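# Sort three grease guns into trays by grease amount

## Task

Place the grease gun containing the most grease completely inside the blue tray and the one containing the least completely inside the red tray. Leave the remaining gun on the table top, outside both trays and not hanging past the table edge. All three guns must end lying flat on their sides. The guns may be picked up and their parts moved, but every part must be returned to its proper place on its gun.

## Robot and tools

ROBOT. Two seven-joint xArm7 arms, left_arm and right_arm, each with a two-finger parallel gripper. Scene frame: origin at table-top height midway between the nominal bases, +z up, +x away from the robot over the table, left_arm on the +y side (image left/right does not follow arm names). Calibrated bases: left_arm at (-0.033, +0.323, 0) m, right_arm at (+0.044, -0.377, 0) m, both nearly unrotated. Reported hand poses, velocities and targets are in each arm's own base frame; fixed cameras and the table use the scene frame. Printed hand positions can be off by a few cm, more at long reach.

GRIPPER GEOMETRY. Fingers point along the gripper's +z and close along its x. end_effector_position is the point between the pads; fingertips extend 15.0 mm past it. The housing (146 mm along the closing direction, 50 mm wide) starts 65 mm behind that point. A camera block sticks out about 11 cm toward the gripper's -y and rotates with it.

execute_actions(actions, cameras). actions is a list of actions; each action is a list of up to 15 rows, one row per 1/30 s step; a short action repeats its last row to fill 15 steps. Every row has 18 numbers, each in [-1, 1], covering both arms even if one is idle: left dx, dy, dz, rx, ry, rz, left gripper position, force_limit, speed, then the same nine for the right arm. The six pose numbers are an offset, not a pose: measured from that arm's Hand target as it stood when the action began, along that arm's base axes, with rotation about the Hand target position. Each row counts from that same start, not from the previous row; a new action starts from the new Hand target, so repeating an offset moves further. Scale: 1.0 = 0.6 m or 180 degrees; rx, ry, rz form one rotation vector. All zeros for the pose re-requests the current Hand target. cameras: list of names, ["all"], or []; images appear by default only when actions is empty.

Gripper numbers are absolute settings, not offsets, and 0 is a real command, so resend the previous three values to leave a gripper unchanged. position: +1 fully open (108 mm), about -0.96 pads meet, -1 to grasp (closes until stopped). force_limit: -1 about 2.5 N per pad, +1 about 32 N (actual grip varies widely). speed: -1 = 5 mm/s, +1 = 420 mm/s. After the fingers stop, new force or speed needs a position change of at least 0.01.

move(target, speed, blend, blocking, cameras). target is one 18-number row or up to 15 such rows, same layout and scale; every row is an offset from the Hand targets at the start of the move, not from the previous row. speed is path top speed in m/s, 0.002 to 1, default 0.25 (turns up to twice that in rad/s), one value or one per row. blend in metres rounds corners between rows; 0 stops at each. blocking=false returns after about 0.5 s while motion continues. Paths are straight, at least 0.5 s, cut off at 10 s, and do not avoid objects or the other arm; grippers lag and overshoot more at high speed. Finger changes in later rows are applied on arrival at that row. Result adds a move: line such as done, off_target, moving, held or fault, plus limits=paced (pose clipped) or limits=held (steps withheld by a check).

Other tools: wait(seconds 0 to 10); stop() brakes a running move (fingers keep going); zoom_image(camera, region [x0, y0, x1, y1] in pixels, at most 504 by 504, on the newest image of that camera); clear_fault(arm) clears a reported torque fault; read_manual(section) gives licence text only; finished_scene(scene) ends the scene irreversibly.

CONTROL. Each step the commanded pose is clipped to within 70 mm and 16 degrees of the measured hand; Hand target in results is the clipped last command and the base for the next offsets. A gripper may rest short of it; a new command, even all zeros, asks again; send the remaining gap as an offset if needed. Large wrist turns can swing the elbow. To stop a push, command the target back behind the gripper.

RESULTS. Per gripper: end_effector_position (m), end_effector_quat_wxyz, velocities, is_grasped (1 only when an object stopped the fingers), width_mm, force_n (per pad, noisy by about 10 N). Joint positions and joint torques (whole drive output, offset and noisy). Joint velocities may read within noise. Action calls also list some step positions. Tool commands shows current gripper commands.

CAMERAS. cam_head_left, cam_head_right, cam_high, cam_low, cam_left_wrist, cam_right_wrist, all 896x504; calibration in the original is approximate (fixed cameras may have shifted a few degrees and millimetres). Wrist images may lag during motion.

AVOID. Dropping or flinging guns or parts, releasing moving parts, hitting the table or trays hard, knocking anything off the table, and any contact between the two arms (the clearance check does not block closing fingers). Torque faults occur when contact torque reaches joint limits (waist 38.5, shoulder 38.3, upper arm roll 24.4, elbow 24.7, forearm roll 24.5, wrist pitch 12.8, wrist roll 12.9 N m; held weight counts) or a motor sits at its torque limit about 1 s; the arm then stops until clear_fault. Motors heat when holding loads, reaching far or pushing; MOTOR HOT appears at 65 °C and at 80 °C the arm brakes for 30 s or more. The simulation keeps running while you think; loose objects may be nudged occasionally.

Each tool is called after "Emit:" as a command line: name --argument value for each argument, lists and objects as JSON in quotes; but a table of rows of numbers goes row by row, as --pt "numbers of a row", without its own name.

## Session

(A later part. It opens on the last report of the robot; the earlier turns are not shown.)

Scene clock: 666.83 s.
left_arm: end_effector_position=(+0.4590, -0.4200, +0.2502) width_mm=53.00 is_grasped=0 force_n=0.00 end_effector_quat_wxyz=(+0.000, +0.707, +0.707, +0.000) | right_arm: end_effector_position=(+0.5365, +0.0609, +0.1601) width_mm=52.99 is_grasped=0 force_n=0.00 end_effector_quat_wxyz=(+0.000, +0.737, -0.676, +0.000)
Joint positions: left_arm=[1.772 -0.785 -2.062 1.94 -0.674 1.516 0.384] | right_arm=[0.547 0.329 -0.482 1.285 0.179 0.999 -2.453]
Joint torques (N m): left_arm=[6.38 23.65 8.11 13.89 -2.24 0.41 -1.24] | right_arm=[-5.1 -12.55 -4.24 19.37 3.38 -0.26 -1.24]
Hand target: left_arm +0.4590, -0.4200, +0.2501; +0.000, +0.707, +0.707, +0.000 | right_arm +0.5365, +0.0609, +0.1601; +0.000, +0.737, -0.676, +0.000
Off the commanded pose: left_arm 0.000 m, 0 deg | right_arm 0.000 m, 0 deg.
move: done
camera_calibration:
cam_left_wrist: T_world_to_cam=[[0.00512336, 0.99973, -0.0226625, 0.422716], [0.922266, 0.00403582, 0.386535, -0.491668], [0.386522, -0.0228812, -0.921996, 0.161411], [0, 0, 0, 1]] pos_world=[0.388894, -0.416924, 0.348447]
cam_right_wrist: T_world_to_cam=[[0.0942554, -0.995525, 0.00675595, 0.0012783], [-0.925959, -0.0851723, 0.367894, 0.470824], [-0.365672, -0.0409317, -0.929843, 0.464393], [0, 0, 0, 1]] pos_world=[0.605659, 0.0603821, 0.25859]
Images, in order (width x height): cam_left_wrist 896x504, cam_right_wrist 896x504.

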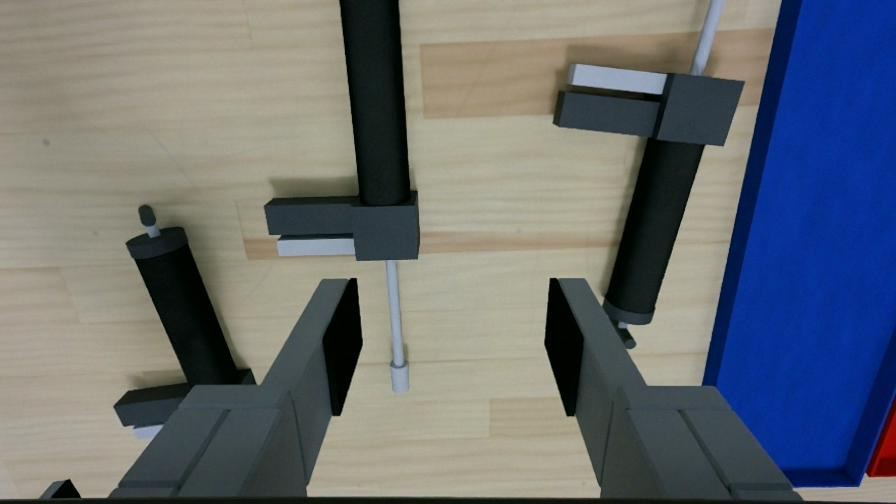

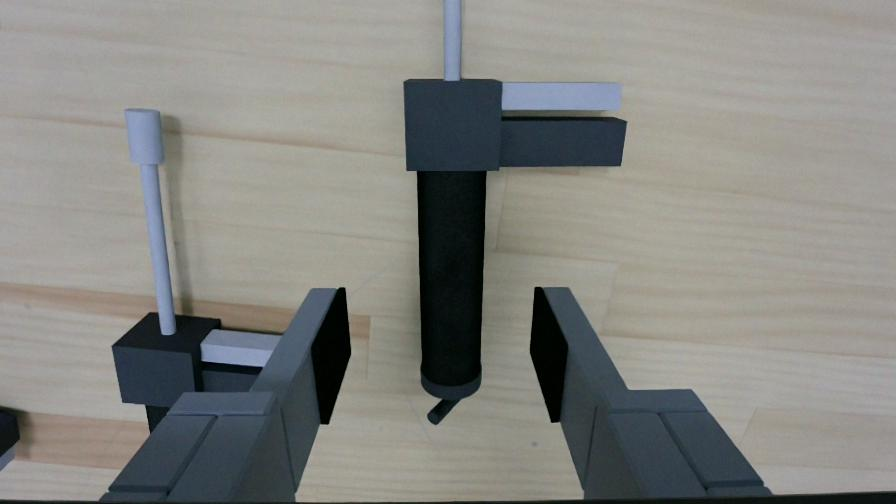

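Emit:
move --pt "-0.0067 -0.08 -0.25 0 0 0 0 1 0 0 0 0 0 0 0 0 1 0" --pt "-0.0067 -0.08 -0.3798 0 0 0 0 1 0 0 0 0 0 0 0 0 1 0" --pt "-0.0067 -0.08 -0.3798 0 0 0 -1 1 0 0 0 0 0 0 0 0 1 0" --pt "-0.0067 -0.08 -0.15 0 0 0 -1 1 0 0 0 -0.2 0 0 0 0 1 0" --pt "0.0517 0.7833 0 0 0 0 -1 1 0 0 0 -0.23 0 0 0 0 1 0" --pt "0.0517 0.7833 0 0 0 0 -1 1 0 0 0 -0.23 0 0 0 -1 1 0" --pt "0.0517 0.7833 0 0 0 0 -1 1 0 0 0 -0.0135 0 0 0 -1 1 0" --speed '[0.25,0.1,0.1,0.15,0.3,0.1,0.15]' --blend '[0.02,0,0,0.05,0,0,0]' --cameras '["cam_left_wrist","cam_right_wrist","cam_head_left"]'

Scene clock: 737.90 s.
left_arm: end_effector_position=(+0.4900, +0.0500, +0.2501) width_mm=35.15 is_grasped=1 force_n=34.38 end_effector_quat_wxyz=(+0.000, +0.707, +0.707, +0.000) | right_arm: end_effector_position=(+0.5365, +0.0609, +0.1520) width_mm=35.29 is_grasped=1 force_n=42.34 end_effector_quat_wxyz=(+0.000, +0.737, -0.676, +0.000)
Joint positions: left_arm=[1.932 -0.354 -1.671 1.258 -0.372 1.244 1.166] | right_arm=[0.545 0.339 -0.479 1.275 0.186 0.979 -2.457]
Joint torques (N m): left_arm=[4.11 4.65 7.68 18.12 -1.15 -0.27 0.67] | right_arm=[5.81 -33.29 -5.4 21.5 -2.95 -0.61 1.67]
Hand target: left_arm +0.4900, +0.0500, +0.2501; +0.000, +0.707, +0.707, +0.000 | right_arm +0.5365, +0.0609, +0.1520; +0.000, +0.737, -0.676, +0.000
Off the commanded pose: left_arm 0.000 m, 0 deg | right_arm 0.000 m, 0 deg.
move: done
camera_calibration:
cam_left_wrist: T_world_to_cam=[[0.00512336, 0.99973, -0.0226625, -0.0473163], [0.922266, 0.00403582, 0.386535, -0.522155], [0.386522, -0.0228812, -0.921996, 0.160183], [0, 0, 0, 1]] pos_world=[0.419894, 0.053076, 0.348447]
cam_right_wrist: T_world_to_cam=[[0.0942529, -0.995525, 0.00674672, 0.00133692], [-0.925925, -0.0851695, 0.36798, 0.473761], [-0.365759, -0.0409301, -0.929809, 0.456904], [0, 0, 0, 1]] pos_world=[0.605658, 0.0603821, 0.25049]
Images, in order (width x height): cam_head_left 896x504, cam_left_wrist 896x504, cam_right_wrist 896x504.

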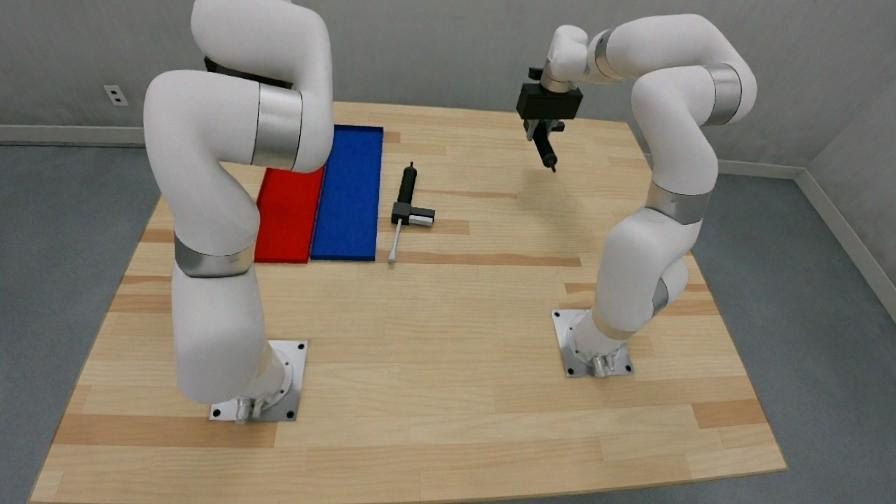

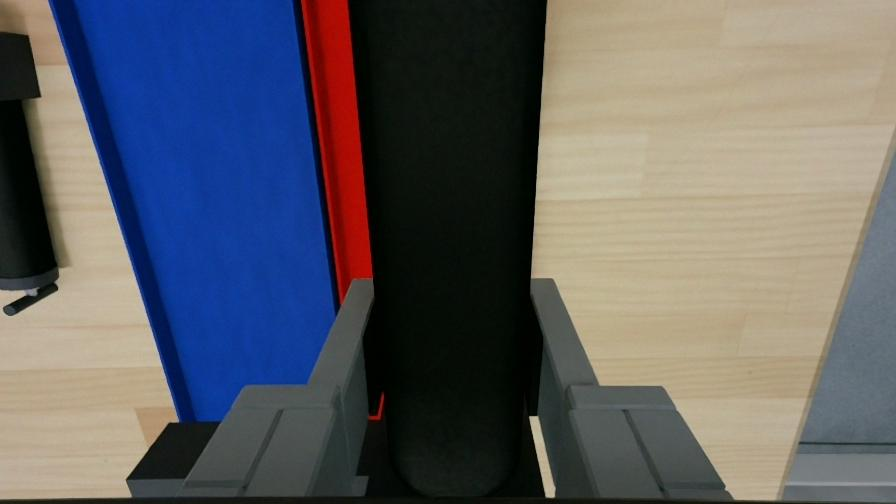

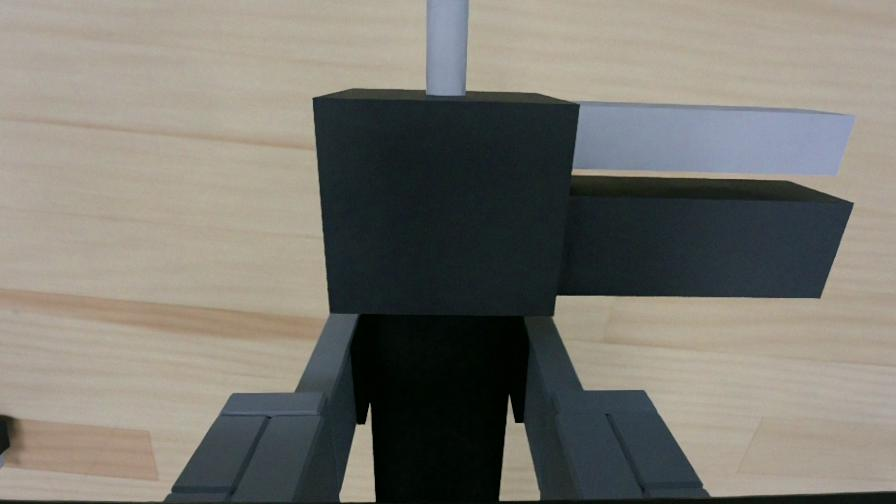

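Emit:
move --pt "0.0017 0.0175 -0.25 0 0 0 -1 1 0 -0.2925 0.2985 0 0 0 -0.5389 -1 1 0" --pt "0.0017 0.0175 -0.35 0 0 0 -1 1 0 -0.2925 0.2985 0 0 0 -0.5389 -1 1 0" --pt "0.0017 0.0175 -0.3742 0 0 0 -1 1 0 -0.2925 0.2985 0 0 0 -0.5389 -1 1 0" --pt "0.0017 0.0175 -0.3742 0 0 0 -0.2 1 -0.3 -0.2925 0.2985 0 0 0 -0.5389 -1 1 0" --pt "0.0017 0.0175 -0.05 0 0 0 -0.2 1 -0.3 -0.2925 0.2985 0 0 0 -0.5389 -1 1 0" --speed '[0.4,0.15,0.03,0.1,0.15]' --blend '[0.01,0.01,0,0,0]' --cameras '["cam_left_wrist","cam_right_wrist","cam_head_left"]'

Scene clock: 821.80 s.
left_arm: end_effector_position=(+0.4910, +0.0605, +0.2201) width_mm=42.00 is_grasped=0 force_n=0.00 end_effector_quat_wxyz=(+0.000, +0.707, +0.707, +0.000) | right_arm: end_effector_position=(+0.3610, +0.2400, +0.1520) width_mm=35.30 is_grasped=1 force_n=42.21 end_effector_quat_wxyz=(+0.000, +0.018, +1.000, +0.000)
Joint positions: left_arm=[2.014 -0.368 -1.75 1.206 -0.395 1.168 1.2] | right_arm=[0.987 -0.026 -0.399 0.848 -0.013 0.872 -0.152]
Joint torques (N m): left_arm=[-6.29 22.69 11.19 16.05 2.79 0.28 -1.19] | right_arm=[3.56 -24.61 1.36 11.51 -2.8 -3.4 1.33]
Hand target: left_arm +0.4911, +0.0605, +0.2201; +0.000, +0.707, +0.707, +0.000 | right_arm +0.3610, +0.2400, +0.1520; +0.000, +0.018, +1.000, +0.000
Off the commanded pose: left_arm 0.000 m, 0 deg | right_arm 0.000 m, 0 deg.
move: done; blend cut to 0.0073 m at target 2
camera_calibration:
cam_left_wrist: T_world_to_cam=[[0.00512082, 0.99973, -0.0226637, -0.058497], [0.922302, 0.00403654, 0.38645, -0.511512], [0.386437, -0.0228817, -0.922032, 0.132424], [0, 0, 0, 1]] pos_world=[0.420894, 0.063576, 0.318447]
cam_right_wrist: T_world_to_cam=[[-0.999591, 0.0277949, 0.00670697, 0.345484], [0.0283129, 0.929467, 0.367817, -0.261463], [0.00398952, 0.367857, -0.929874, 0.16845], [0, 0, 0, 1]] pos_world=[0.352074, 0.171453, 0.25049]
Images, in order (width x height): cam_head_left 896x504, cam_left_wrist 896x504, cam_right_wrist 896x504.

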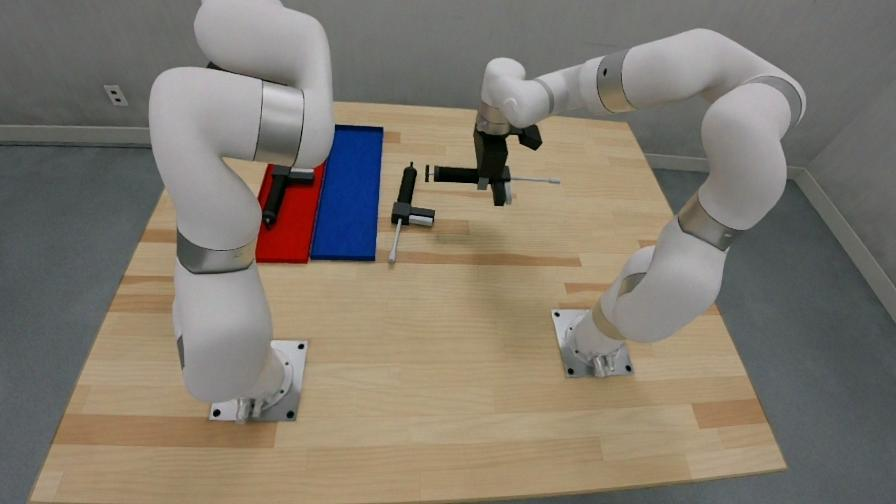

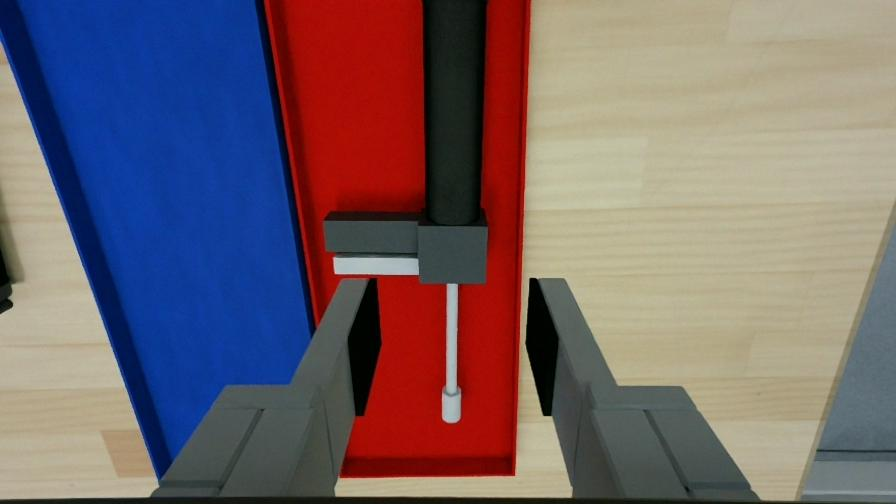

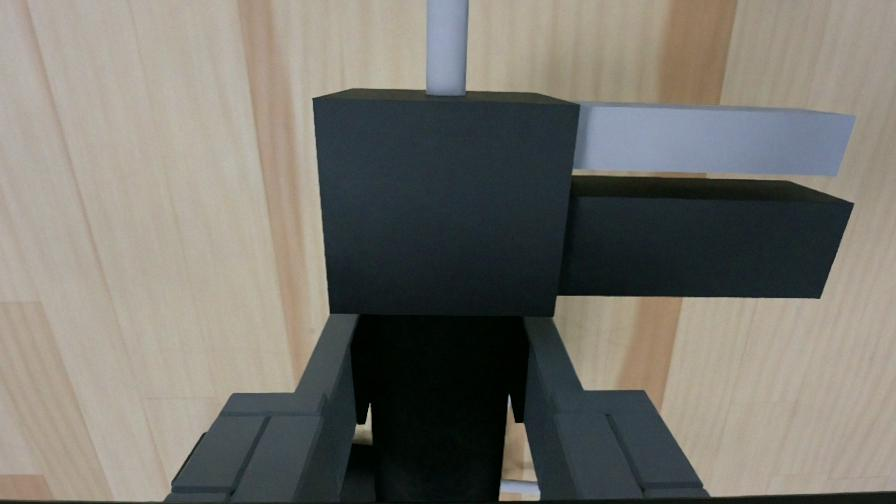

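Emit:
move --pt "-0.0832 -0.45 0.058 0 0 -0.5 0 0.2 -0.3 0 0 0 0 0 0 -1 1 0" --pt "-0.0832 -0.645 0.04 0 0 -0.5 0 0.2 -0.3 0 0 0 0 0 0 -1 1 0" --pt "-0.0832 -0.645 -0.1168 0 0 -0.5 0 0.2 -0.3 0 0 0 0 0 0 -1 1 0" --pt "-0.0832 -0.645 -0.1168 0 0 -0.5 -1 0.2 -0.3 0 0 0 0 0 0 -1 1 0" --speed '[0.4,0.25,0.12,0.1]' --blend '[0.05,0.02,0,0]' --cameras '["cam_left_wrist"]'

Scene clock: 854.17 s.
left_arm: end_effector_position=(+0.4412, -0.3265, +0.1501) width_mm=36.37 is_grasped=1 force_n=39.07 end_effector_quat_wxyz=(+0.000, +1.000, +0.000, +0.000) | right_arm: end_effector_position=(+0.3610, +0.2400, +0.1520) width_mm=35.30 is_grasped=1 force_n=39.89 end_effector_quat_wxyz=(+0.000, +0.018, +1.000, +0.000)
Joint positions: left_arm=[1.646 -0.564 -2.121 1.336 -0.541 1.083 2.079] | right_arm=[0.987 -0.026 -0.399 0.848 -0.013 0.872 -0.152]
Joint torques (N m): left_arm=[3.86 20.04 6.99 9.14 1.07 -0.27 0.29] | right_arm=[2.76 -23.48 1.04 16.31 -2.31 -2.94 0.49]
Hand target: left_arm +0.4411, -0.3265, +0.1501; +0.000, +1.000, +0.000, +0.000 | right_arm +0.3610, +0.2400, +0.1520; +0.000, +0.018, +1.000, +0.000
Off the commanded pose: left_arm 0.000 m, 0 deg | right_arm 0.000 m, 0 deg.
move: done
camera_calibration:
cam_left_wrist: T_world_to_cam=[[0.999738, -0.00519254, -0.0223085, -0.439952], [0.00383816, -0.922214, 0.38666, -0.334182], [-0.0225809, -0.386644, -0.921953, 0.139863], [0, 0, 0, 1]] pos_world=[0.444278, -0.256395, 0.248347]
Images, in order (width x height): cam_left_wrist 896x504.

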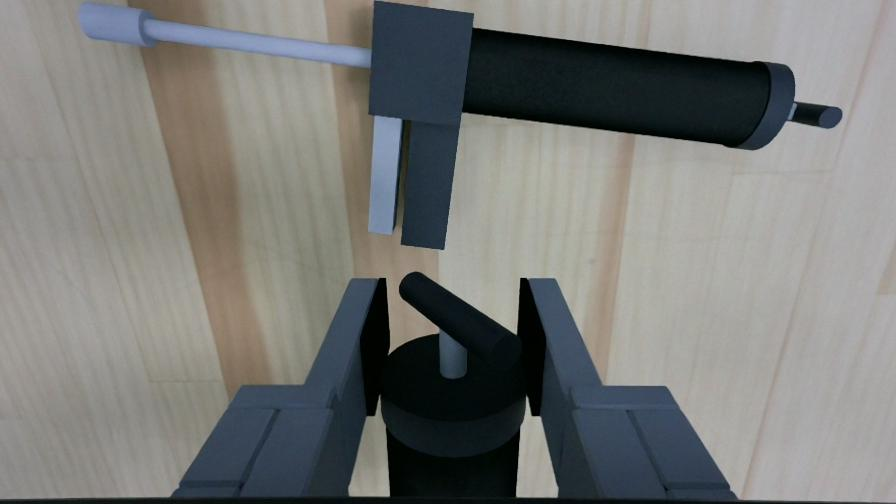

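Emit:
move --pt "0 0 0 0 0 0 0 0.2 -0.3 0 0 0 0 0 0 -1 1 0" --pt "0.003 0.0192 0 0 0 0 0 0.2 -0.3 0 0 0 0 0 0 -1 1 0" --pt "0.003 0.0192 0 0 0 0 -1 0.2 -0.3 0 0 0 0 0 0 -1 1 0" --speed '[0.1,0.1,0.1]' --cameras '["cam_left_wrist","cam_right_wrist"]'

Scene clock: 872.80 s.
left_arm: end_effector_position=(+0.4429, -0.3150, +0.1501) width_mm=8.13 is_grasped=1 force_n=32.62 end_effector_quat_wxyz=(+0.000, +1.000, +0.000, +0.000) | right_arm: end_effector_position=(+0.3610, +0.2400, +0.1520) width_mm=35.30 is_grasped=1 force_n=41.80 end_effector_quat_wxyz=(+0.000, +0.018, +1.000, +0.000)
Joint positions: left_arm=[1.646 -0.548 -2.109 1.311 -0.533 1.073 2.096] | right_arm=[0.987 -0.026 -0.399 0.848 -0.013 0.872 -0.152]
Joint torques (N m): left_arm=[-5.39 35.77 13.29 9.34 2.95 -3 0.81] | right_arm=[0.19 -17.89 -0.58 16.93 -2 -2.57 -0.09]
Hand target: left_arm +0.4429, -0.3150, +0.1501; +0.000, +1.000, +0.000, +0.000 | right_arm +0.3610, +0.2400, +0.1520; +0.000, +0.018, +1.000, +0.000
Off the commanded pose: left_arm 0.000 m, 0 deg | right_arm 0.000 m, 0 deg.
move: done
camera_calibration:
cam_left_wrist: T_world_to_cam=[[0.99973, -0.00512336, -0.0226625, -0.441582], [0.00403582, -0.922266, 0.386535, -0.32356], [-0.0228812, -0.386522, -0.921996, 0.144563], [0, 0, 0, 1]] pos_world=[0.446076, -0.244794, 0.248347]
cam_right_wrist: T_world_to_cam=[[-0.999591, 0.027793, 0.0067091, 0.345484], [0.0283116, 0.929433, 0.367904, -0.261479], [0.00398948, 0.367943, -0.92984, 0.168426], [0, 0, 0, 1]] pos_world=[0.352074, 0.171454, 0.25049]
Images, in order (width x height): cam_left_wrist 896x504, cam_right_wrist 896x504.

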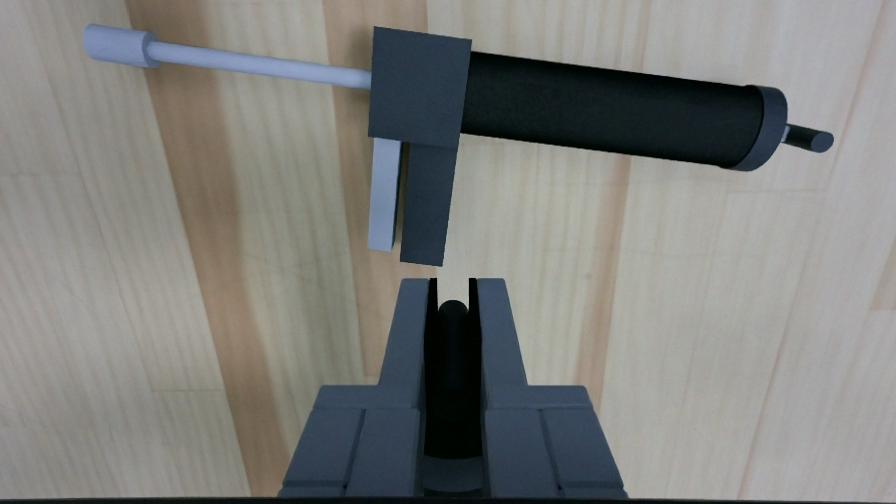

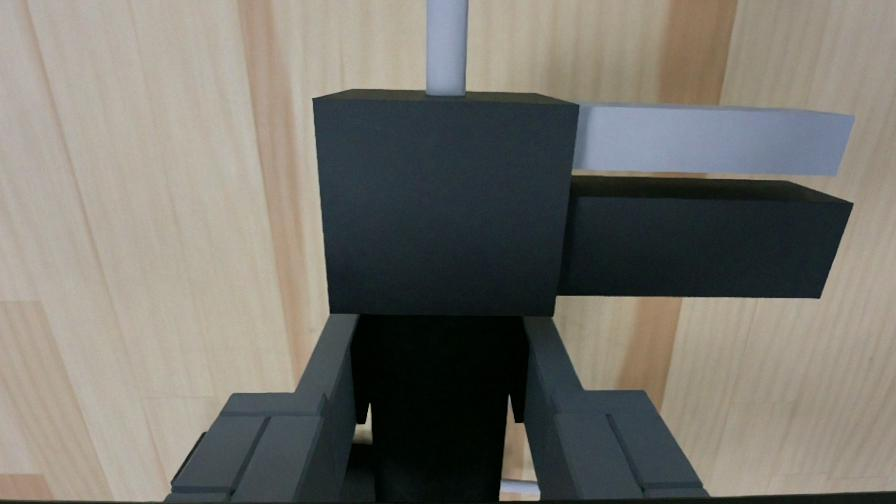

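Emit:
move --target '[0,0.15,0,0,0,0,-1,0.2,-0.3,0,0,0,0,0,0,-1,1,0]' --speed 0.03 --blocking false

Emit:
wait --seconds 0.2

Emit:
wait --seconds 0.2

Emit:
wait --seconds 0.2

Emit:
wait --seconds 0.2

Emit:
wait --seconds 0.2

Emit:
wait --seconds 0.2

Emit:
wait --seconds 0.2

Emit:
wait --seconds 0.2

Emit:
wait --seconds 0.2

Emit:
wait --seconds 0.2

Emit:
wait --seconds 0.2

Emit:
wait --seconds 2 --cameras '["cam_left_wrist"]'

Scene clock: 902.77 s.
left_arm: end_effector_position=(+0.4430, -0.3024, +0.1500) width_mm=8.13 is_grasped=1 force_n=32.62 end_effector_quat_wxyz=(+0.000, +1.000, +0.000, +0.000) end_effector_velocity=(+0.000, +0.030, +0.000) end_effector_angular_velocity=(+0.000, +0.000, +0.000) | right_arm: end_effector_position=(+0.3610, +0.2400, +0.1520) width_mm=35.30 is_grasped=1 force_n=41.27 end_effector_quat_wxyz=(+0.000, +0.018, +1.000, +0.000)
Joint positions: left_arm=[1.639 -0.527 -2.093 1.278 -0.522 1.06 2.112] | right_arm=[0.987 -0.026 -0.399 0.848 -0.013 0.872 -0.152]
Joint velocities: left_arm=[-0.017 0.051 0.039 -0.077 0.027 -0.032 0.038] | right_arm=[within noise]
Joint torques (N m): left_arm=[-4.81 36.4 14.22 7.64 3.58 -3.12 0.86] | right_arm=[-1.46 -13.95 -1.18 11.59 -1.35 -2.4 -0.58]
Hand target: left_arm +0.4429, -0.3003, +0.1501; +0.000, +1.000, +0.000, +0.000 | right_arm +0.3610, +0.2400, +0.1520; +0.000, +0.018, +1.000, +0.000
Tool commands: left_gripper/position=-1.0 left_gripper/force_limit=+0.2 left_gripper/speed=-0.3 right_gripper/position=-1.0 right_gripper/force_limit=+1.0 right_gripper/speed=+0.0
Off the commanded pose: left_arm 0.077 m, 0 deg | right_arm 0.000 m, 0 deg.
move: running

Scene clock: 902.97 s.
left_arm: end_effector_position=(+0.4429, -0.2965, +0.1500) width_mm=8.13 is_grasped=1 force_n=32.61 end_effector_quat_wxyz=(+0.000, +1.000, +0.000, +0.000) end_effector_velocity=(+0.000, +0.030, +0.000) end_effector_angular_velocity=(+0.001, +0.001, +0.000) | right_arm: end_effector_position=(+0.3610, +0.2400, +0.1520) width_mm=35.30 is_grasped=1 force_n=41.01 end_effector_quat_wxyz=(+0.000, +0.018, +1.000, +0.000)
Joint positions: left_arm=[1.635 -0.517 -2.085 1.263 -0.517 1.054 2.12] | right_arm=[0.987 -0.026 -0.399 0.848 -0.013 0.872 -0.152]
Joint velocities: left_arm=[-0.016 0.049 0.04 -0.075 0.028 -0.03 0.037] | right_arm=[within noise]
Joint torques (N m): left_arm=[-5.12 35.74 14.42 8.33 3.78 -3.18 0.67] | right_arm=[-1.63 -13.52 -1.43 11.72 -1.57 -2.15 -0.59]
Hand target: left_arm +0.4429, -0.2943, +0.1501; +0.000, +1.000, +0.000, +0.000 | right_arm +0.3610, +0.2400, +0.1520; +0.000, +0.018, +1.000, +0.000
Tool commands: left_gripper/position=-1.0 left_gripper/force_limit=+0.2 left_gripper/speed=-0.3 right_gripper/position=-1.0 right_gripper/force_limit=+1.0 right_gripper/speed=+0.0
Off the commanded pose: left_arm 0.071 m, 0 deg | right_arm 0.000 m, 0 deg.
earlier move: running
wait: 0.20 s; no rest

Scene clock: 903.17 s.
left_arm: end_effector_position=(+0.4429, -0.2905, +0.1500) width_mm=8.13 is_grasped=1 force_n=32.61 end_effector_quat_wxyz=(+0.000, +1.000, +0.000, +0.000) end_effector_velocity=(+0.000, +0.029, +0.000) end_effector_angular_velocity=(-0.001, +0.001, +0.000) | right_arm: end_effector_position=(+0.3610, +0.2400, +0.1520) width_mm=35.30 is_grasped=1 force_n=41.04 end_effector_quat_wxyz=(+0.000, +0.018, +1.000, +0.000)
Joint positions: left_arm=[1.632 -0.506 -2.077 1.248 -0.511 1.047 2.127] | right_arm=[0.987 -0.026 -0.399 0.848 -0.013 0.872 -0.152]
Joint velocities: left_arm=[-0.016 0.051 0.04 -0.073 0.028 -0.029 0.036] | right_arm=[within noise]
Joint torques (N m): left_arm=[-4.98 35.46 14.55 8.34 3.44 -3.22 1.16] | right_arm=[-1.55 -13.11 -1.4 11.81 -1.55 -2.27 -0.73]
Hand target: left_arm +0.4429, -0.2884, +0.1501; +0.000, +1.000, +0.000, +0.000 | right_arm +0.3610, +0.2400, +0.1520; +0.000, +0.018, +1.000, +0.000
Tool commands: left_gripper/position=-1.0 left_gripper/force_limit=+0.2 left_gripper/speed=-0.3 right_gripper/position=-1.0 right_gripper/force_limit=+1.0 right_gripper/speed=+0.0
Off the commanded pose: left_arm 0.066 m, 0 deg | right_arm 0.000 m, 0 deg.
earlier move: running
wait: 0.20 s; no rest

Scene clock: 903.37 s.
left_arm: end_effector_position=(+0.4429, -0.2845, +0.1500) width_mm=8.13 is_grasped=1 force_n=32.62 end_effector_quat_wxyz=(+0.000, +1.000, +0.000, +0.000) end_effector_velocity=(+0.000, +0.030, +0.000) end_effector_angular_velocity=(+0.000, +0.002, +0.000) | right_arm: end_effector_position=(+0.3610, +0.2400, +0.1520) width_mm=35.30 is_grasped=1 force_n=40.97 end_effector_quat_wxyz=(+0.000, +0.018, +1.000, +0.000)
Joint positions: left_arm=[1.629 -0.496 -2.069 1.234 -0.506 1.041 2.134] | right_arm=[0.987 -0.026 -0.399 0.848 -0.013 0.872 -0.152]
Joint velocities: left_arm=[-0.016 0.051 0.042 -0.073 0.029 -0.029 0.037] | right_arm=[within noise]
Joint torques (N m): left_arm=[-5.17 35.6 14.49 8.47 3.45 -3.28 1.28] | right_arm=[-1.34 -12.51 -1.28 11.76 -1.53 -2.28 -0.59]
Hand target: left_arm +0.4429, -0.2824, +0.1501; +0.000, +1.000, +0.000, +0.000 | right_arm +0.3610, +0.2400, +0.1520; +0.000, +0.018, +1.000, +0.000
Tool commands: left_gripper/position=-1.0 left_gripper/force_limit=+0.2 left_gripper/speed=-0.3 right_gripper/position=-1.0 right_gripper/force_limit=+1.0 right_gripper/speed=+0.0
Off the commanded pose: left_arm 0.060 m, 0 deg | right_arm 0.000 m, 0 deg.
earlier move: running
wait: 0.20 s; no rest

Scene clock: 903.57 s.
left_arm: end_effector_position=(+0.4429, -0.2786, +0.1500) width_mm=8.13 is_grasped=1 force_n=32.61 end_effector_quat_wxyz=(+0.000, +1.000, +0.000, +0.000) end_effector_velocity=(+0.000, +0.030, +0.000) end_effector_angular_velocity=(+0.000, +0.000, +0.000) | right_arm: end_effector_position=(+0.3610, +0.2400, +0.1520) width_mm=35.30 is_grasped=1 force_n=41.00 end_effector_quat_wxyz=(+0.000, +0.018, +1.000, +0.000)
Joint positions: left_arm=[1.626 -0.486 -2.06 1.22 -0.5 1.035 2.142] | right_arm=[0.987 -0.026 -0.399 0.848 -0.013 0.872 -0.152]
Joint velocities: left_arm=[-0.015 0.05 0.042 -0.071 0.03 -0.03 0.036] | right_arm=[within noise]
Joint torques (N m): left_arm=[-5.07 34.61 14.05 8.73 3.75 -3.08 0.86] | right_arm=[-1.64 -12.41 -1.41 11.68 -1.42 -2.15 -0.55]
Hand target: left_arm +0.4429, -0.2765, +0.1501; +0.000, +1.000, +0.000, +0.000 | right_arm +0.3610, +0.2400, +0.1520; +0.000, +0.018, +1.000, +0.000
Tool commands: left_gripper/position=-1.0 left_gripper/force_limit=+0.2 left_gripper/speed=-0.3 right_gripper/position=-1.0 right_gripper/force_limit=+1.0 right_gripper/speed=+0.0
Off the commanded pose: left_arm 0.054 m, 0 deg | right_arm 0.000 m, 0 deg.
earlier move: running
wait: 0.20 s; no rest

Scene clock: 903.77 s.
left_arm: end_effector_position=(+0.4429, -0.2726, +0.1500) width_mm=8.13 is_grasped=1 force_n=32.61 end_effector_quat_wxyz=(+0.000, +1.000, +0.000, +0.000) end_effector_velocity=(+0.000, +0.030, +0.000) end_effector_angular_velocity=(+0.000, +0.000, -0.001) | right_arm: end_effector_position=(+0.3610, +0.2400, +0.1520) width_mm=35.30 is_grasped=1 force_n=40.97 end_effector_quat_wxyz=(+0.000, +0.018, +1.000, +0.000)
Joint positions: left_arm=[1.623 -0.477 -2.052 1.206 -0.494 1.029 2.149] | right_arm=[0.987 -0.026 -0.399 0.848 -0.013 0.872 -0.152]
Joint velocities: left_arm=[-0.014 0.049 0.042 -0.069 0.03 -0.029 0.036] | right_arm=[within noise]
Joint torques (N m): left_arm=[-5.37 33.91 14.04 8.48 3.26 -3 1.3] | right_arm=[-1.55 -12.41 -1.24 11.92 -1.45 -2.2 -0.63]
Hand target: left_arm +0.4429, -0.2705, +0.1501; +0.000, +1.000, +0.000, +0.000 | right_arm +0.3610, +0.2400, +0.1520; +0.000, +0.018, +1.000, +0.000
Tool commands: left_gripper/position=-1.0 left_gripper/force_limit=+0.2 left_gripper/speed=-0.3 right_gripper/position=-1.0 right_gripper/force_limit=+1.0 right_gripper/speed=+0.0
Off the commanded pose: left_arm 0.048 m, 0 deg | right_arm 0.000 m, 0 deg.
earlier move: running
wait: 0.20 s; no rest

Scene clock: 903.97 s.
left_arm: end_effector_position=(+0.4429, -0.2667, +0.1500) width_mm=8.13 is_grasped=1 force_n=32.61 end_effector_quat_wxyz=(+0.000, +1.000, +0.000, +0.000) end_effector_velocity=(+0.000, +0.030, +0.000) end_effector_angular_velocity=(+0.000, +0.001, +0.000) | right_arm: end_effector_position=(+0.3610, +0.2400, +0.1520) width_mm=35.30 is_grasped=1 force_n=40.97 end_effector_quat_wxyz=(+0.000, +0.018, +1.000, +0.000)
Joint positions: left_arm=[1.62 -0.467 -2.043 1.192 -0.488 1.024 2.156] | right_arm=[0.987 -0.026 -0.399 0.848 -0.013 0.872 -0.152]
Joint velocities: left_arm=[-0.014 0.049 0.043 -0.067 0.031 -0.028 0.035] | right_arm=[within noise]
Joint torques (N m): left_arm=[-5.42 33.34 13.82 8.84 3.45 -3.02 1.14] | right_arm=[-1.7 -12.05 -1.41 11.88 -1.56 -2.2 -0.75]
Hand target: left_arm +0.4429, -0.2645, +0.1501; +0.000, +1.000, +0.000, +0.000 | right_arm +0.3610, +0.2400, +0.1520; +0.000, +0.018, +1.000, +0.000
Tool commands: left_gripper/position=-1.0 left_gripper/force_limit=+0.2 left_gripper/speed=-0.3 right_gripper/position=-1.0 right_gripper/force_limit=+1.0 right_gripper/speed=+0.0
Off the commanded pose: left_arm 0.042 m, 0 deg | right_arm 0.000 m, 0 deg.
earlier move: running
wait: 0.20 s; no rest

Scene clock: 904.17 s.
left_arm: end_effector_position=(+0.4429, -0.2607, +0.1500) width_mm=8.13 is_grasped=1 force_n=32.61 end_effector_quat_wxyz=(+0.000, +1.000, +0.000, +0.000) end_effector_velocity=(+0.000, +0.030, +0.000) end_effector_angular_velocity=(-0.001, +0.000, +0.001) | right_arm: end_effector_position=(+0.3610, +0.2400, +0.1520) width_mm=35.30 is_grasped=1 force_n=40.96 end_effector_quat_wxyz=(+0.000, +0.018, +1.000, +0.000)
Joint positions: left_arm=[1.617 -0.457 -2.035 1.179 -0.482 1.018 2.163] | right_arm=[0.987 -0.026 -0.399 0.848 -0.013 0.872 -0.152]
Joint velocities: left_arm=[-0.014 0.049 0.044 -0.066 0.031 -0.028 0.035] | right_arm=[within noise]
Joint torques (N m): left_arm=[-5.07 32.95 13.76 8.3 3.44 -3.36 1.05] | right_arm=[-1.75 -11.63 -1.46 11.73 -1.47 -2.13 -0.67]
Hand target: left_arm +0.4429, -0.2586, +0.1501; +0.000, +1.000, +0.000, +0.000 | right_arm +0.3610, +0.2400, +0.1520; +0.000, +0.018, +1.000, +0.000
Tool commands: left_gripper/position=-1.0 left_gripper/force_limit=+0.2 left_gripper/speed=-0.3 right_gripper/position=-1.0 right_gripper/force_limit=+1.0 right_gripper/speed=+0.0
Off the commanded pose: left_arm 0.036 m, 0 deg | right_arm 0.000 m, 0 deg.
earlier move: running
wait: 0.20 s; no rest

Scene clock: 904.37 s.
left_arm: end_effector_position=(+0.4429, -0.2547, +0.1500) width_mm=8.13 is_grasped=1 force_n=32.61 end_effector_quat_wxyz=(+0.000, +1.000, +0.000, +0.000) end_effector_velocity=(+0.000, +0.030, +0.000) end_effector_angular_velocity=(+0.001, +0.001, +0.000) | right_arm: end_effector_position=(+0.3610, +0.2400, +0.1520) width_mm=35.30 is_grasped=1 force_n=40.94 end_effector_quat_wxyz=(+0.000, +0.018, +1.000, +0.000)
Joint positions: left_arm=[1.615 -0.447 -2.026 1.166 -0.475 1.012 2.17] | right_arm=[0.987 -0.026 -0.399 0.848 -0.013 0.872 -0.152]
Joint velocities: left_arm=[-0.013 0.048 0.045 -0.065 0.032 -0.027 0.036] | right_arm=[within noise]
Joint torques (N m): left_arm=[-5.27 32.59 13.49 8.53 3.53 -3.09 1.03] | right_arm=[-1.79 -11.65 -1.58 11.78 -1.34 -2.13 -0.67]
Hand target: left_arm +0.4429, -0.2526, +0.1501; +0.000, +1.000, +0.000, +0.000 | right_arm +0.3610, +0.2400, +0.1520; +0.000, +0.018, +1.000, +0.000
Tool commands: left_gripper/position=-1.0 left_gripper/force_limit=+0.2 left_gripper/speed=-0.3 right_gripper/position=-1.0 right_gripper/force_limit=+1.0 right_gripper/speed=+0.0
Off the commanded pose: left_arm 0.030 m, 0 deg | right_arm 0.000 m, 0 deg.
earlier move: running
wait: 0.20 s; no rest

Scene clock: 904.57 s.
left_arm: end_effector_position=(+0.4430, -0.2487, +0.1500) width_mm=8.13 is_grasped=1 force_n=32.61 end_effector_quat_wxyz=(+0.000, +1.000, +0.000, +0.000) end_effector_velocity=(+0.000, +0.030, +0.000) end_effector_angular_velocity=(-0.001, -0.001, +0.001) | right_arm: end_effector_position=(+0.3610, +0.2400, +0.1520) width_mm=35.30 is_grasped=1 force_n=40.92 end_effector_quat_wxyz=(+0.000, +0.018, +1.000, +0.000)
Joint positions: left_arm=[1.612 -0.438 -2.017 1.153 -0.469 1.007 2.177] | right_arm=[0.987 -0.026 -0.399 0.848 -0.013 0.872 -0.152]
Joint velocities: left_arm=[-0.013 0.05 0.046 -0.065 0.033 -0.029 0.035] | right_arm=[within noise]
Joint torques (N m): left_arm=[-5.57 31.79 13.27 8.59 3.13 -3.22 1.11] | right_arm=[-1.78 -10.97 -1.31 11.94 -1.46 -2.18 -0.57]
Hand target: left_arm +0.4429, -0.2467, +0.1501; +0.000, +1.000, +0.000, +0.000 | right_arm +0.3610, +0.2400, +0.1520; +0.000, +0.018, +1.000, +0.000
Tool commands: left_gripper/position=-1.0 left_gripper/force_limit=+0.2 left_gripper/speed=-0.3 right_gripper/position=-1.0 right_gripper/force_limit=+1.0 right_gripper/speed=+0.0
Off the commanded pose: left_arm 0.024 m, 0 deg | right_arm 0.000 m, 0 deg.
earlier move: running
wait: 0.20 s; no rest

Scene clock: 904.77 s.
left_arm: end_effector_position=(+0.4429, -0.2431, +0.1500) width_mm=8.13 is_grasped=1 force_n=32.62 end_effector_quat_wxyz=(+0.000, +1.000, -0.001, +0.000) end_effector_velocity=(-0.002, +0.026, +0.000) end_effector_angular_velocity=(-0.001, +0.001, -0.007) | right_arm: end_effector_position=(+0.3610, +0.2400, +0.1520) width_mm=35.30 is_grasped=1 force_n=41.16 end_effector_quat_wxyz=(+0.000, +0.018, +1.000, +0.000)
Joint positions: left_arm=[1.61 -0.428 -2.008 1.141 -0.462 1.002 2.184] | right_arm=[0.987 -0.026 -0.399 0.848 -0.013 0.872 -0.152]
Joint velocities: left_arm=[-0.016 0.048 0.042 -0.06 0.033 -0.025 0.034] | right_arm=[within noise]
Joint torques (N m): left_arm=[-0.48 30.17 18.03 6.91 5.58 -3.13 1.04] | right_arm=[-2.19 -11.18 -1.48 11.62 -1.47 -1.4 -0.75]
Hand target: left_arm +0.4429, -0.2407, +0.1501; +0.000, +1.000, +0.000, +0.000 | right_arm +0.3610, +0.2400, +0.1520; +0.000, +0.018, +1.000, +0.000
Tool commands: left_gripper/position=-1.0 left_gripper/force_limit=+0.2 left_gripper/speed=-0.3 right_gripper/position=-1.0 right_gripper/force_limit=+1.0 right_gripper/speed=+0.0
Off the commanded pose: left_arm 0.018 m, 0 deg | right_arm 0.000 m, 0 deg.
earlier move: running
wait: 0.20 s; no rest

Scene clock: 904.97 s.
left_arm: end_effector_position=(+0.4429, -0.2373, +0.1501) width_mm=8.13 is_grasped=1 force_n=32.60 end_effector_quat_wxyz=(+0.000, +1.000, -0.001, +0.000) end_effector_velocity=(+0.001, +0.034, +0.000) end_effector_angular_velocity=(+0.002, +0.003, +0.008) | right_arm: end_effector_position=(+0.3611, +0.2402, +0.1521) width_mm=35.30 is_grasped=1 force_n=39.67 end_effector_quat_wxyz=(+0.000, +0.018, +1.000, +0.000)
Joint positions: left_arm=[1.607 -0.418 -1.999 1.129 -0.456 0.996 2.191] | right_arm=[0.988 -0.026 -0.399 0.848 -0.013 0.871 -0.152]
Joint velocities: left_arm=[-0.008 0.048 0.05 -0.062 0.035 -0.024 0.034] | right_arm=[within noise]
Joint torques (N m): left_arm=[6.08 25.83 23.56 3.17 10.93 -1.54 1.1] | right_arm=[-6.39 -10.86 -5.17 11.82 -1.17 0.45 -0.7]
Hand target: left_arm +0.4429, -0.2348, +0.1501; +0.000, +1.000, +0.000, +0.000 | right_arm +0.3610, +0.2400, +0.1520; +0.000, +0.018, +1.000, +0.000
Tool commands: left_gripper/position=-1.0 left_gripper/force_limit=+0.2 left_gripper/speed=-0.3 right_gripper/position=-1.0 right_gripper/force_limit=+1.0 right_gripper/speed=+0.0
Off the commanded pose: left_arm 0.012 m, 0 deg | right_arm 0.000 m, 0 deg.
earlier move: running
wait: 0.20 s; no rest

Scene clock: 905.53 s.
left_arm: end_effector_position=(+0.4429, -0.2252, +0.1500) width_mm=8.13 is_grasped=1 force_n=32.61 end_effector_quat_wxyz=(+0.000, +1.000, +0.000, +0.000) | right_arm: end_effector_position=(+0.3610, +0.2401, +0.1520) width_mm=35.30 is_grasped=1 force_n=39.86 end_effector_quat_wxyz=(+0.000, +0.018, +1.000, +0.000)
Joint positions: left_arm=[1.603 -0.4 -1.981 1.105 -0.442 0.986 2.204] | right_arm=[0.987 -0.026 -0.399 0.848 -0.013 0.872 -0.152]
Joint torques (N m): left_arm=[6.98 24.38 24.89 3.28 11.36 -1.98 0.94] | right_arm=[-17.48 -10.09 -11.15 11.6 -1.28 3.19 -0.76]
Hand target: left_arm +0.4429, -0.2250, +0.1501; +0.000, +1.000, +0.000, +0.000 | right_arm +0.3610, +0.2400, +0.1520; +0.000, +0.018, +1.000, +0.000
Tool commands: left_gripper/position=-1.0 left_gripper/force_limit=+0.2 left_gripper/speed=-0.3 right_gripper/position=-1.0 right_gripper/force_limit=+1.0 right_gripper/speed=+0.0
Off the commanded pose: left_arm 0.000 m, 0 deg | right_arm 0.000 m, 0 deg.
earlier move: done
wait: 0.57 of 2 s (the move ended)
camera_calibration:
cam_left_wrist: T_world_to_cam=[[0.999724, -0.00542745, -0.0228604, -0.441017], [0.00383491, -0.922215, 0.386658, -0.240674], [-0.0231807, -0.386639, -0.92194, 0.179371], [0, 0, 0, 1]] pos_world=[0.445976, -0.154996, 0.248346]
Images, in order (width x height): cam_left_wrist 896x504.

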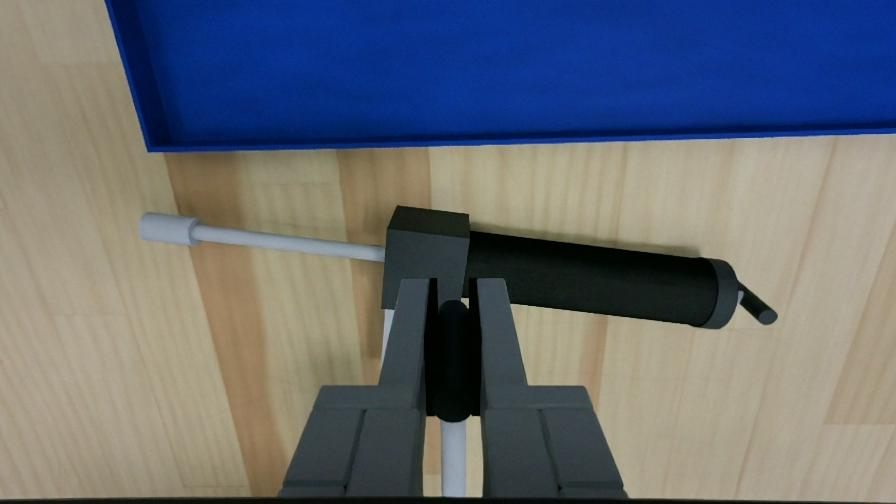

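Emit:
move --pt "0 -0.1575 0 0 0 0 -1 0.2 -0.3 0 0 0 0 0 0 -1 1 0" --pt "0 -0.1575 0 0 0 0 0 0.2 -0.3 0 0 0 0 0 0 -1 1 0" --pt "0 -0.1575 0.167 0 0 0 0 0.2 -0.3 0 0 0 0 0 0 -1 1 0" --speed '[0.06,0.1,0.2]' --cameras '["cam_left_wrist"]'

Emit:
move --pt "0 0.18 0 0 0 0 0 0.2 -0.3 0.0317 -0.035 0 0 0 0.5 -1 1 0" --pt "0 0.18 0 0 0 0 0 0.2 -0.3 0.0317 -0.035 -0.19 0 0 0.5 -1 1 0" --pt "0 0.18 0 0 0 0 0 0.2 -0.3 0.0317 -0.035 -0.2163 0 0 0.5 -1 1 0" --speed '[0.4,0.2,0.04]' --blend '[0.01,0.01,0]' --cameras '["cam_right_wrist"]'

Scene clock: 932.70 s.
left_arm: end_effector_position=(+0.4429, -0.3195, +0.2502) width_mm=53.00 is_grasped=0 force_n=0.00 end_effector_quat_wxyz=(+0.000, +1.000, +0.000, +0.000) | right_arm: end_effector_position=(+0.3610, +0.2401, +0.1521) width_mm=35.30 is_grasped=1 force_n=40.59 end_effector_quat_wxyz=(+0.000, +0.018, +1.000, +0.000)
Joint positions: left_arm=[1.613 -0.452 -2.031 1.492 -0.417 1.304 2.013] | right_arm=[0.988 -0.026 -0.399 0.848 -0.013 0.872 -0.152]
Joint torques (N m): left_arm=[4.53 34.31 11.88 16.15 1.86 0.29 -1.17] | right_arm=[-2.88 -16.64 -1.11 16.78 -0.46 -1.52 -0.48]
Hand target: left_arm +0.4429, -0.3195, +0.2503; +0.000, +1.000, +0.000, +0.000 | right_arm +0.3610, +0.2400, +0.1520; +0.000, +0.018, +1.000, +0.000
Off the commanded pose: left_arm 0.000 m, 0 deg | right_arm 0.000 m, 0 deg.
move: done
camera_calibration:
cam_left_wrist: T_world_to_cam=[[0.999728, -0.00525196, -0.0227166, -0.439247], [0.00393602, -0.922302, 0.386451, -0.366468], [-0.0229812, -0.386435, -0.92203, 0.235245], [0, 0, 0, 1]] pos_world=[0.445976, -0.249394, 0.348547]
Images, in order (width x height): cam_left_wrist 896x504.

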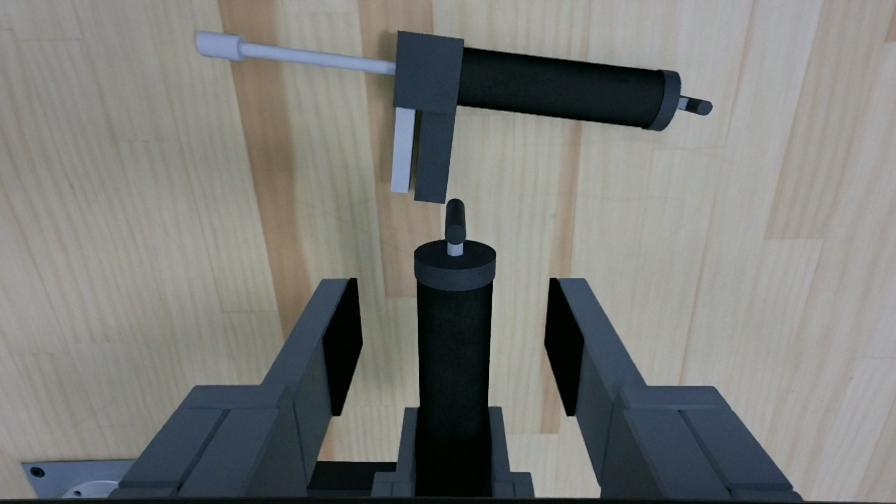

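Scene clock: 936.10 s.
left_arm: end_effector_position=(+0.4429, -0.2115, +0.2503) width_mm=53.00 is_grasped=0 force_n=0.00 end_effector_quat_wxyz=(+0.000, +1.000, +0.000, +0.000) | right_arm: end_effector_position=(+0.3801, +0.2190, +0.0222) width_mm=35.30 is_grasped=1 force_n=40.43 end_effector_quat_wxyz=(+0.000, +0.694, -0.720, +0.000)
Joint positions: left_arm=[1.465 -0.19 -1.83 1.241 -0.197 1.198 2.06] | right_arm=[0.933 0.304 -0.392 0.781 0.235 0.511 -1.968]
Joint torques (N m): left_arm=[-6.58 20.88 6.55 9.93 2.58 -2.96 -0.85] | right_arm=[-5.44 -11.29 0.12 17.07 3.56 -3.98 -1.5]
Hand target: left_arm +0.4429, -0.2115, +0.2503; +0.000, +1.000, +0.000, +0.000 | right_arm +0.3800, +0.2190, +0.0222; +0.000, +0.694, -0.720, +0.000
Off the commanded pose: left_arm 0.000 m, 0 deg | right_arm 0.000 m, 0 deg.
move: done; blend cut to 0.0079 m at target 2
camera_calibration:
cam_right_wrist: T_world_to_cam=[[-0.0277949, -0.999591, 0.00670697, 0.221548], [-0.929467, 0.0283129, 0.367817, 0.366629], [-0.367857, 0.00398952, -0.929874, 0.27652], [0, 0, 0, 1]] pos_world=[0.448647, 0.209974, 0.12079]
Images, in order (width x height): cam_right_wrist 896x504.

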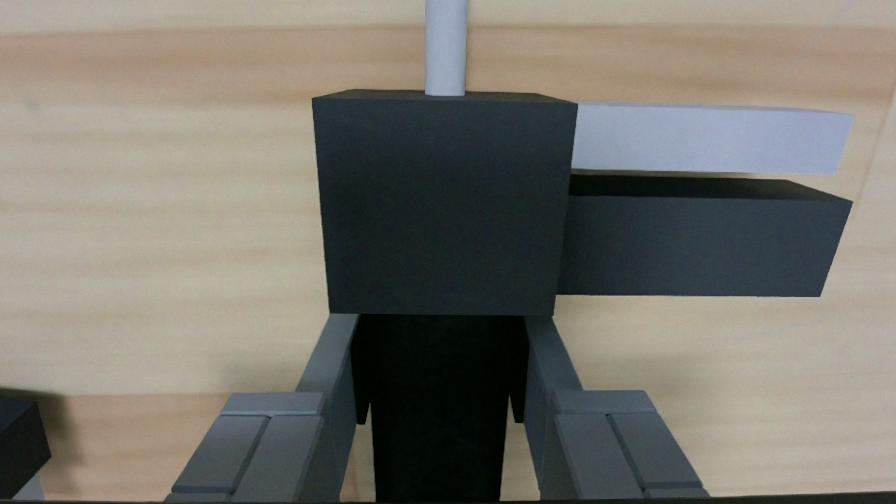

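Emit:
move --pt "0 0 0 0 0 0 0 1 0 0 0 0 0 0 0 0 1 0" --pt "0 0 0 0 0 0 0 1 0 0 0 0.2163 0 0 0 0 1 0" --pt "0.0217 -0.25 -0.08 0 0 0.5 0 1 0 0.05 -0.4 0.35 0 0 0 0 1 0" --pt "0.0217 -0.4275 -0.18 0 0 0.5 0 1 0 0.05 -0.45 0.38 0 0 0 0 1 0" --pt "0.0217 -0.4275 -0.3802 0 0 0.5 0 1 0 0.05 -0.45 0.38 0 0 0 0 1 0" --pt "0.0217 -0.4275 -0.3802 0 0 0.5 -1 1 0 0.05 -0.45 0.38 0 0 0 0 1 0" --pt "0.0217 -0.4275 -0.15 0 0 0.5 -1 1 0 0.05 -0.45 0.38 0 0 0 0 1 0" --speed '[0.1,0.25,0.4,0.25,0.12,0.1,0.2]' --blend '[0,0.04,0.04,0.01,0,0,0]' --cameras '["cam_left_wrist","cam_head_left"]'

Scene clock: 973.37 s.
left_arm: end_effector_position=(+0.4560, -0.4680, +0.1602) width_mm=35.09 is_grasped=1 force_n=37.72 end_effector_quat_wxyz=(+0.000, +0.707, +0.707, +0.000) | right_arm: end_effector_position=(+0.4100, -0.0510, +0.2502) width_mm=52.99 is_grasped=0 force_n=0.00 end_effector_quat_wxyz=(+0.000, +0.694, -0.720, +0.000)
Joint positions: left_arm=[1.763 -0.972 -2.083 1.961 -0.818 1.41 0.363] | right_arm=[0.707 -0.287 -0.756 0.96 -0.212 1.179 -2.266]
Joint torques (N m): left_arm=[4.57 57.64 18.89 14.06 2.64 0.11 -1.22] | right_arm=[-4.98 -13.96 1.06 19.75 -2.42 -0.47 -0.87]
Hand target: left_arm +0.4560, -0.4680, +0.1603; +0.000, +0.707, +0.707, +0.000 | right_arm +0.4100, -0.0510, +0.2502; +0.000, +0.694, -0.720, +0.000
Off the commanded pose: left_arm 0.000 m, 0 deg | right_arm 0.000 m, 0 deg.
move: done
camera_calibration:
cam_left_wrist: T_world_to_cam=[[0.00508169, 0.999732, -0.0225717, 0.468675], [0.922301, 0.00403708, 0.38645, -0.453857], [0.386438, -0.0227818, -0.922034, 0.078712], [0, 0, 0, 1]] pos_world=[0.385794, -0.464924, 0.258547]
Images, in order (width x height): cam_head_left 896x504, cam_left_wrist 896x504.

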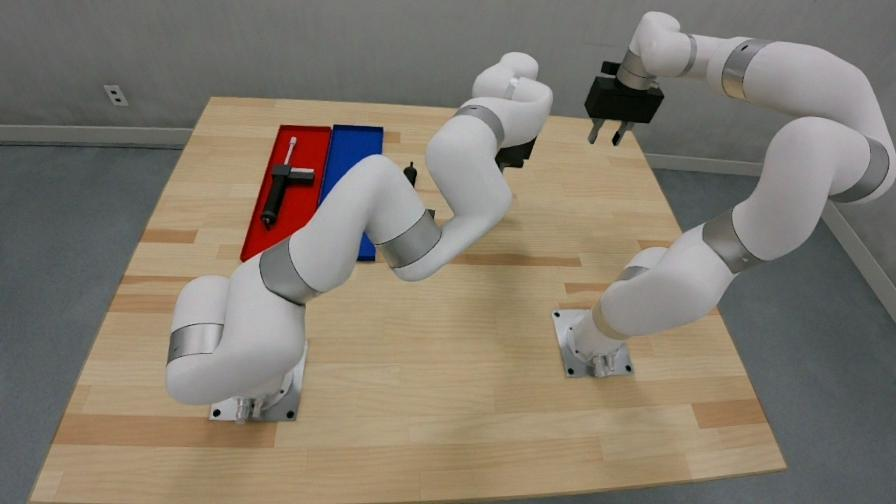

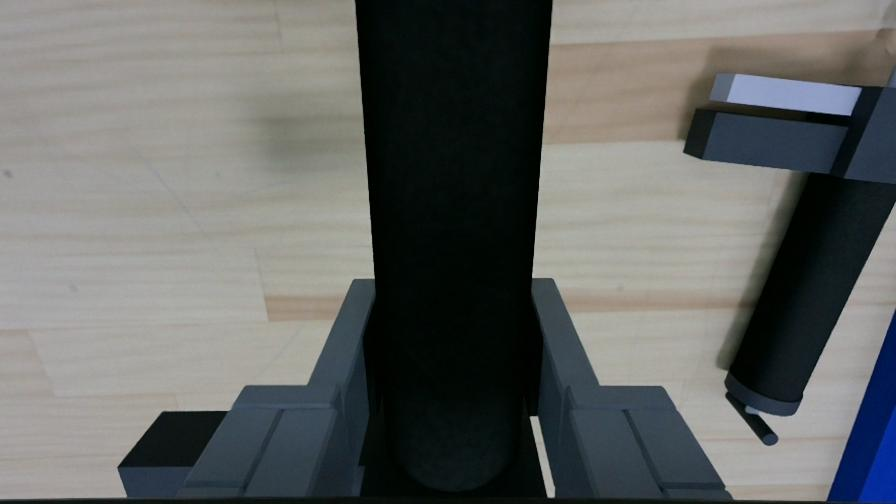

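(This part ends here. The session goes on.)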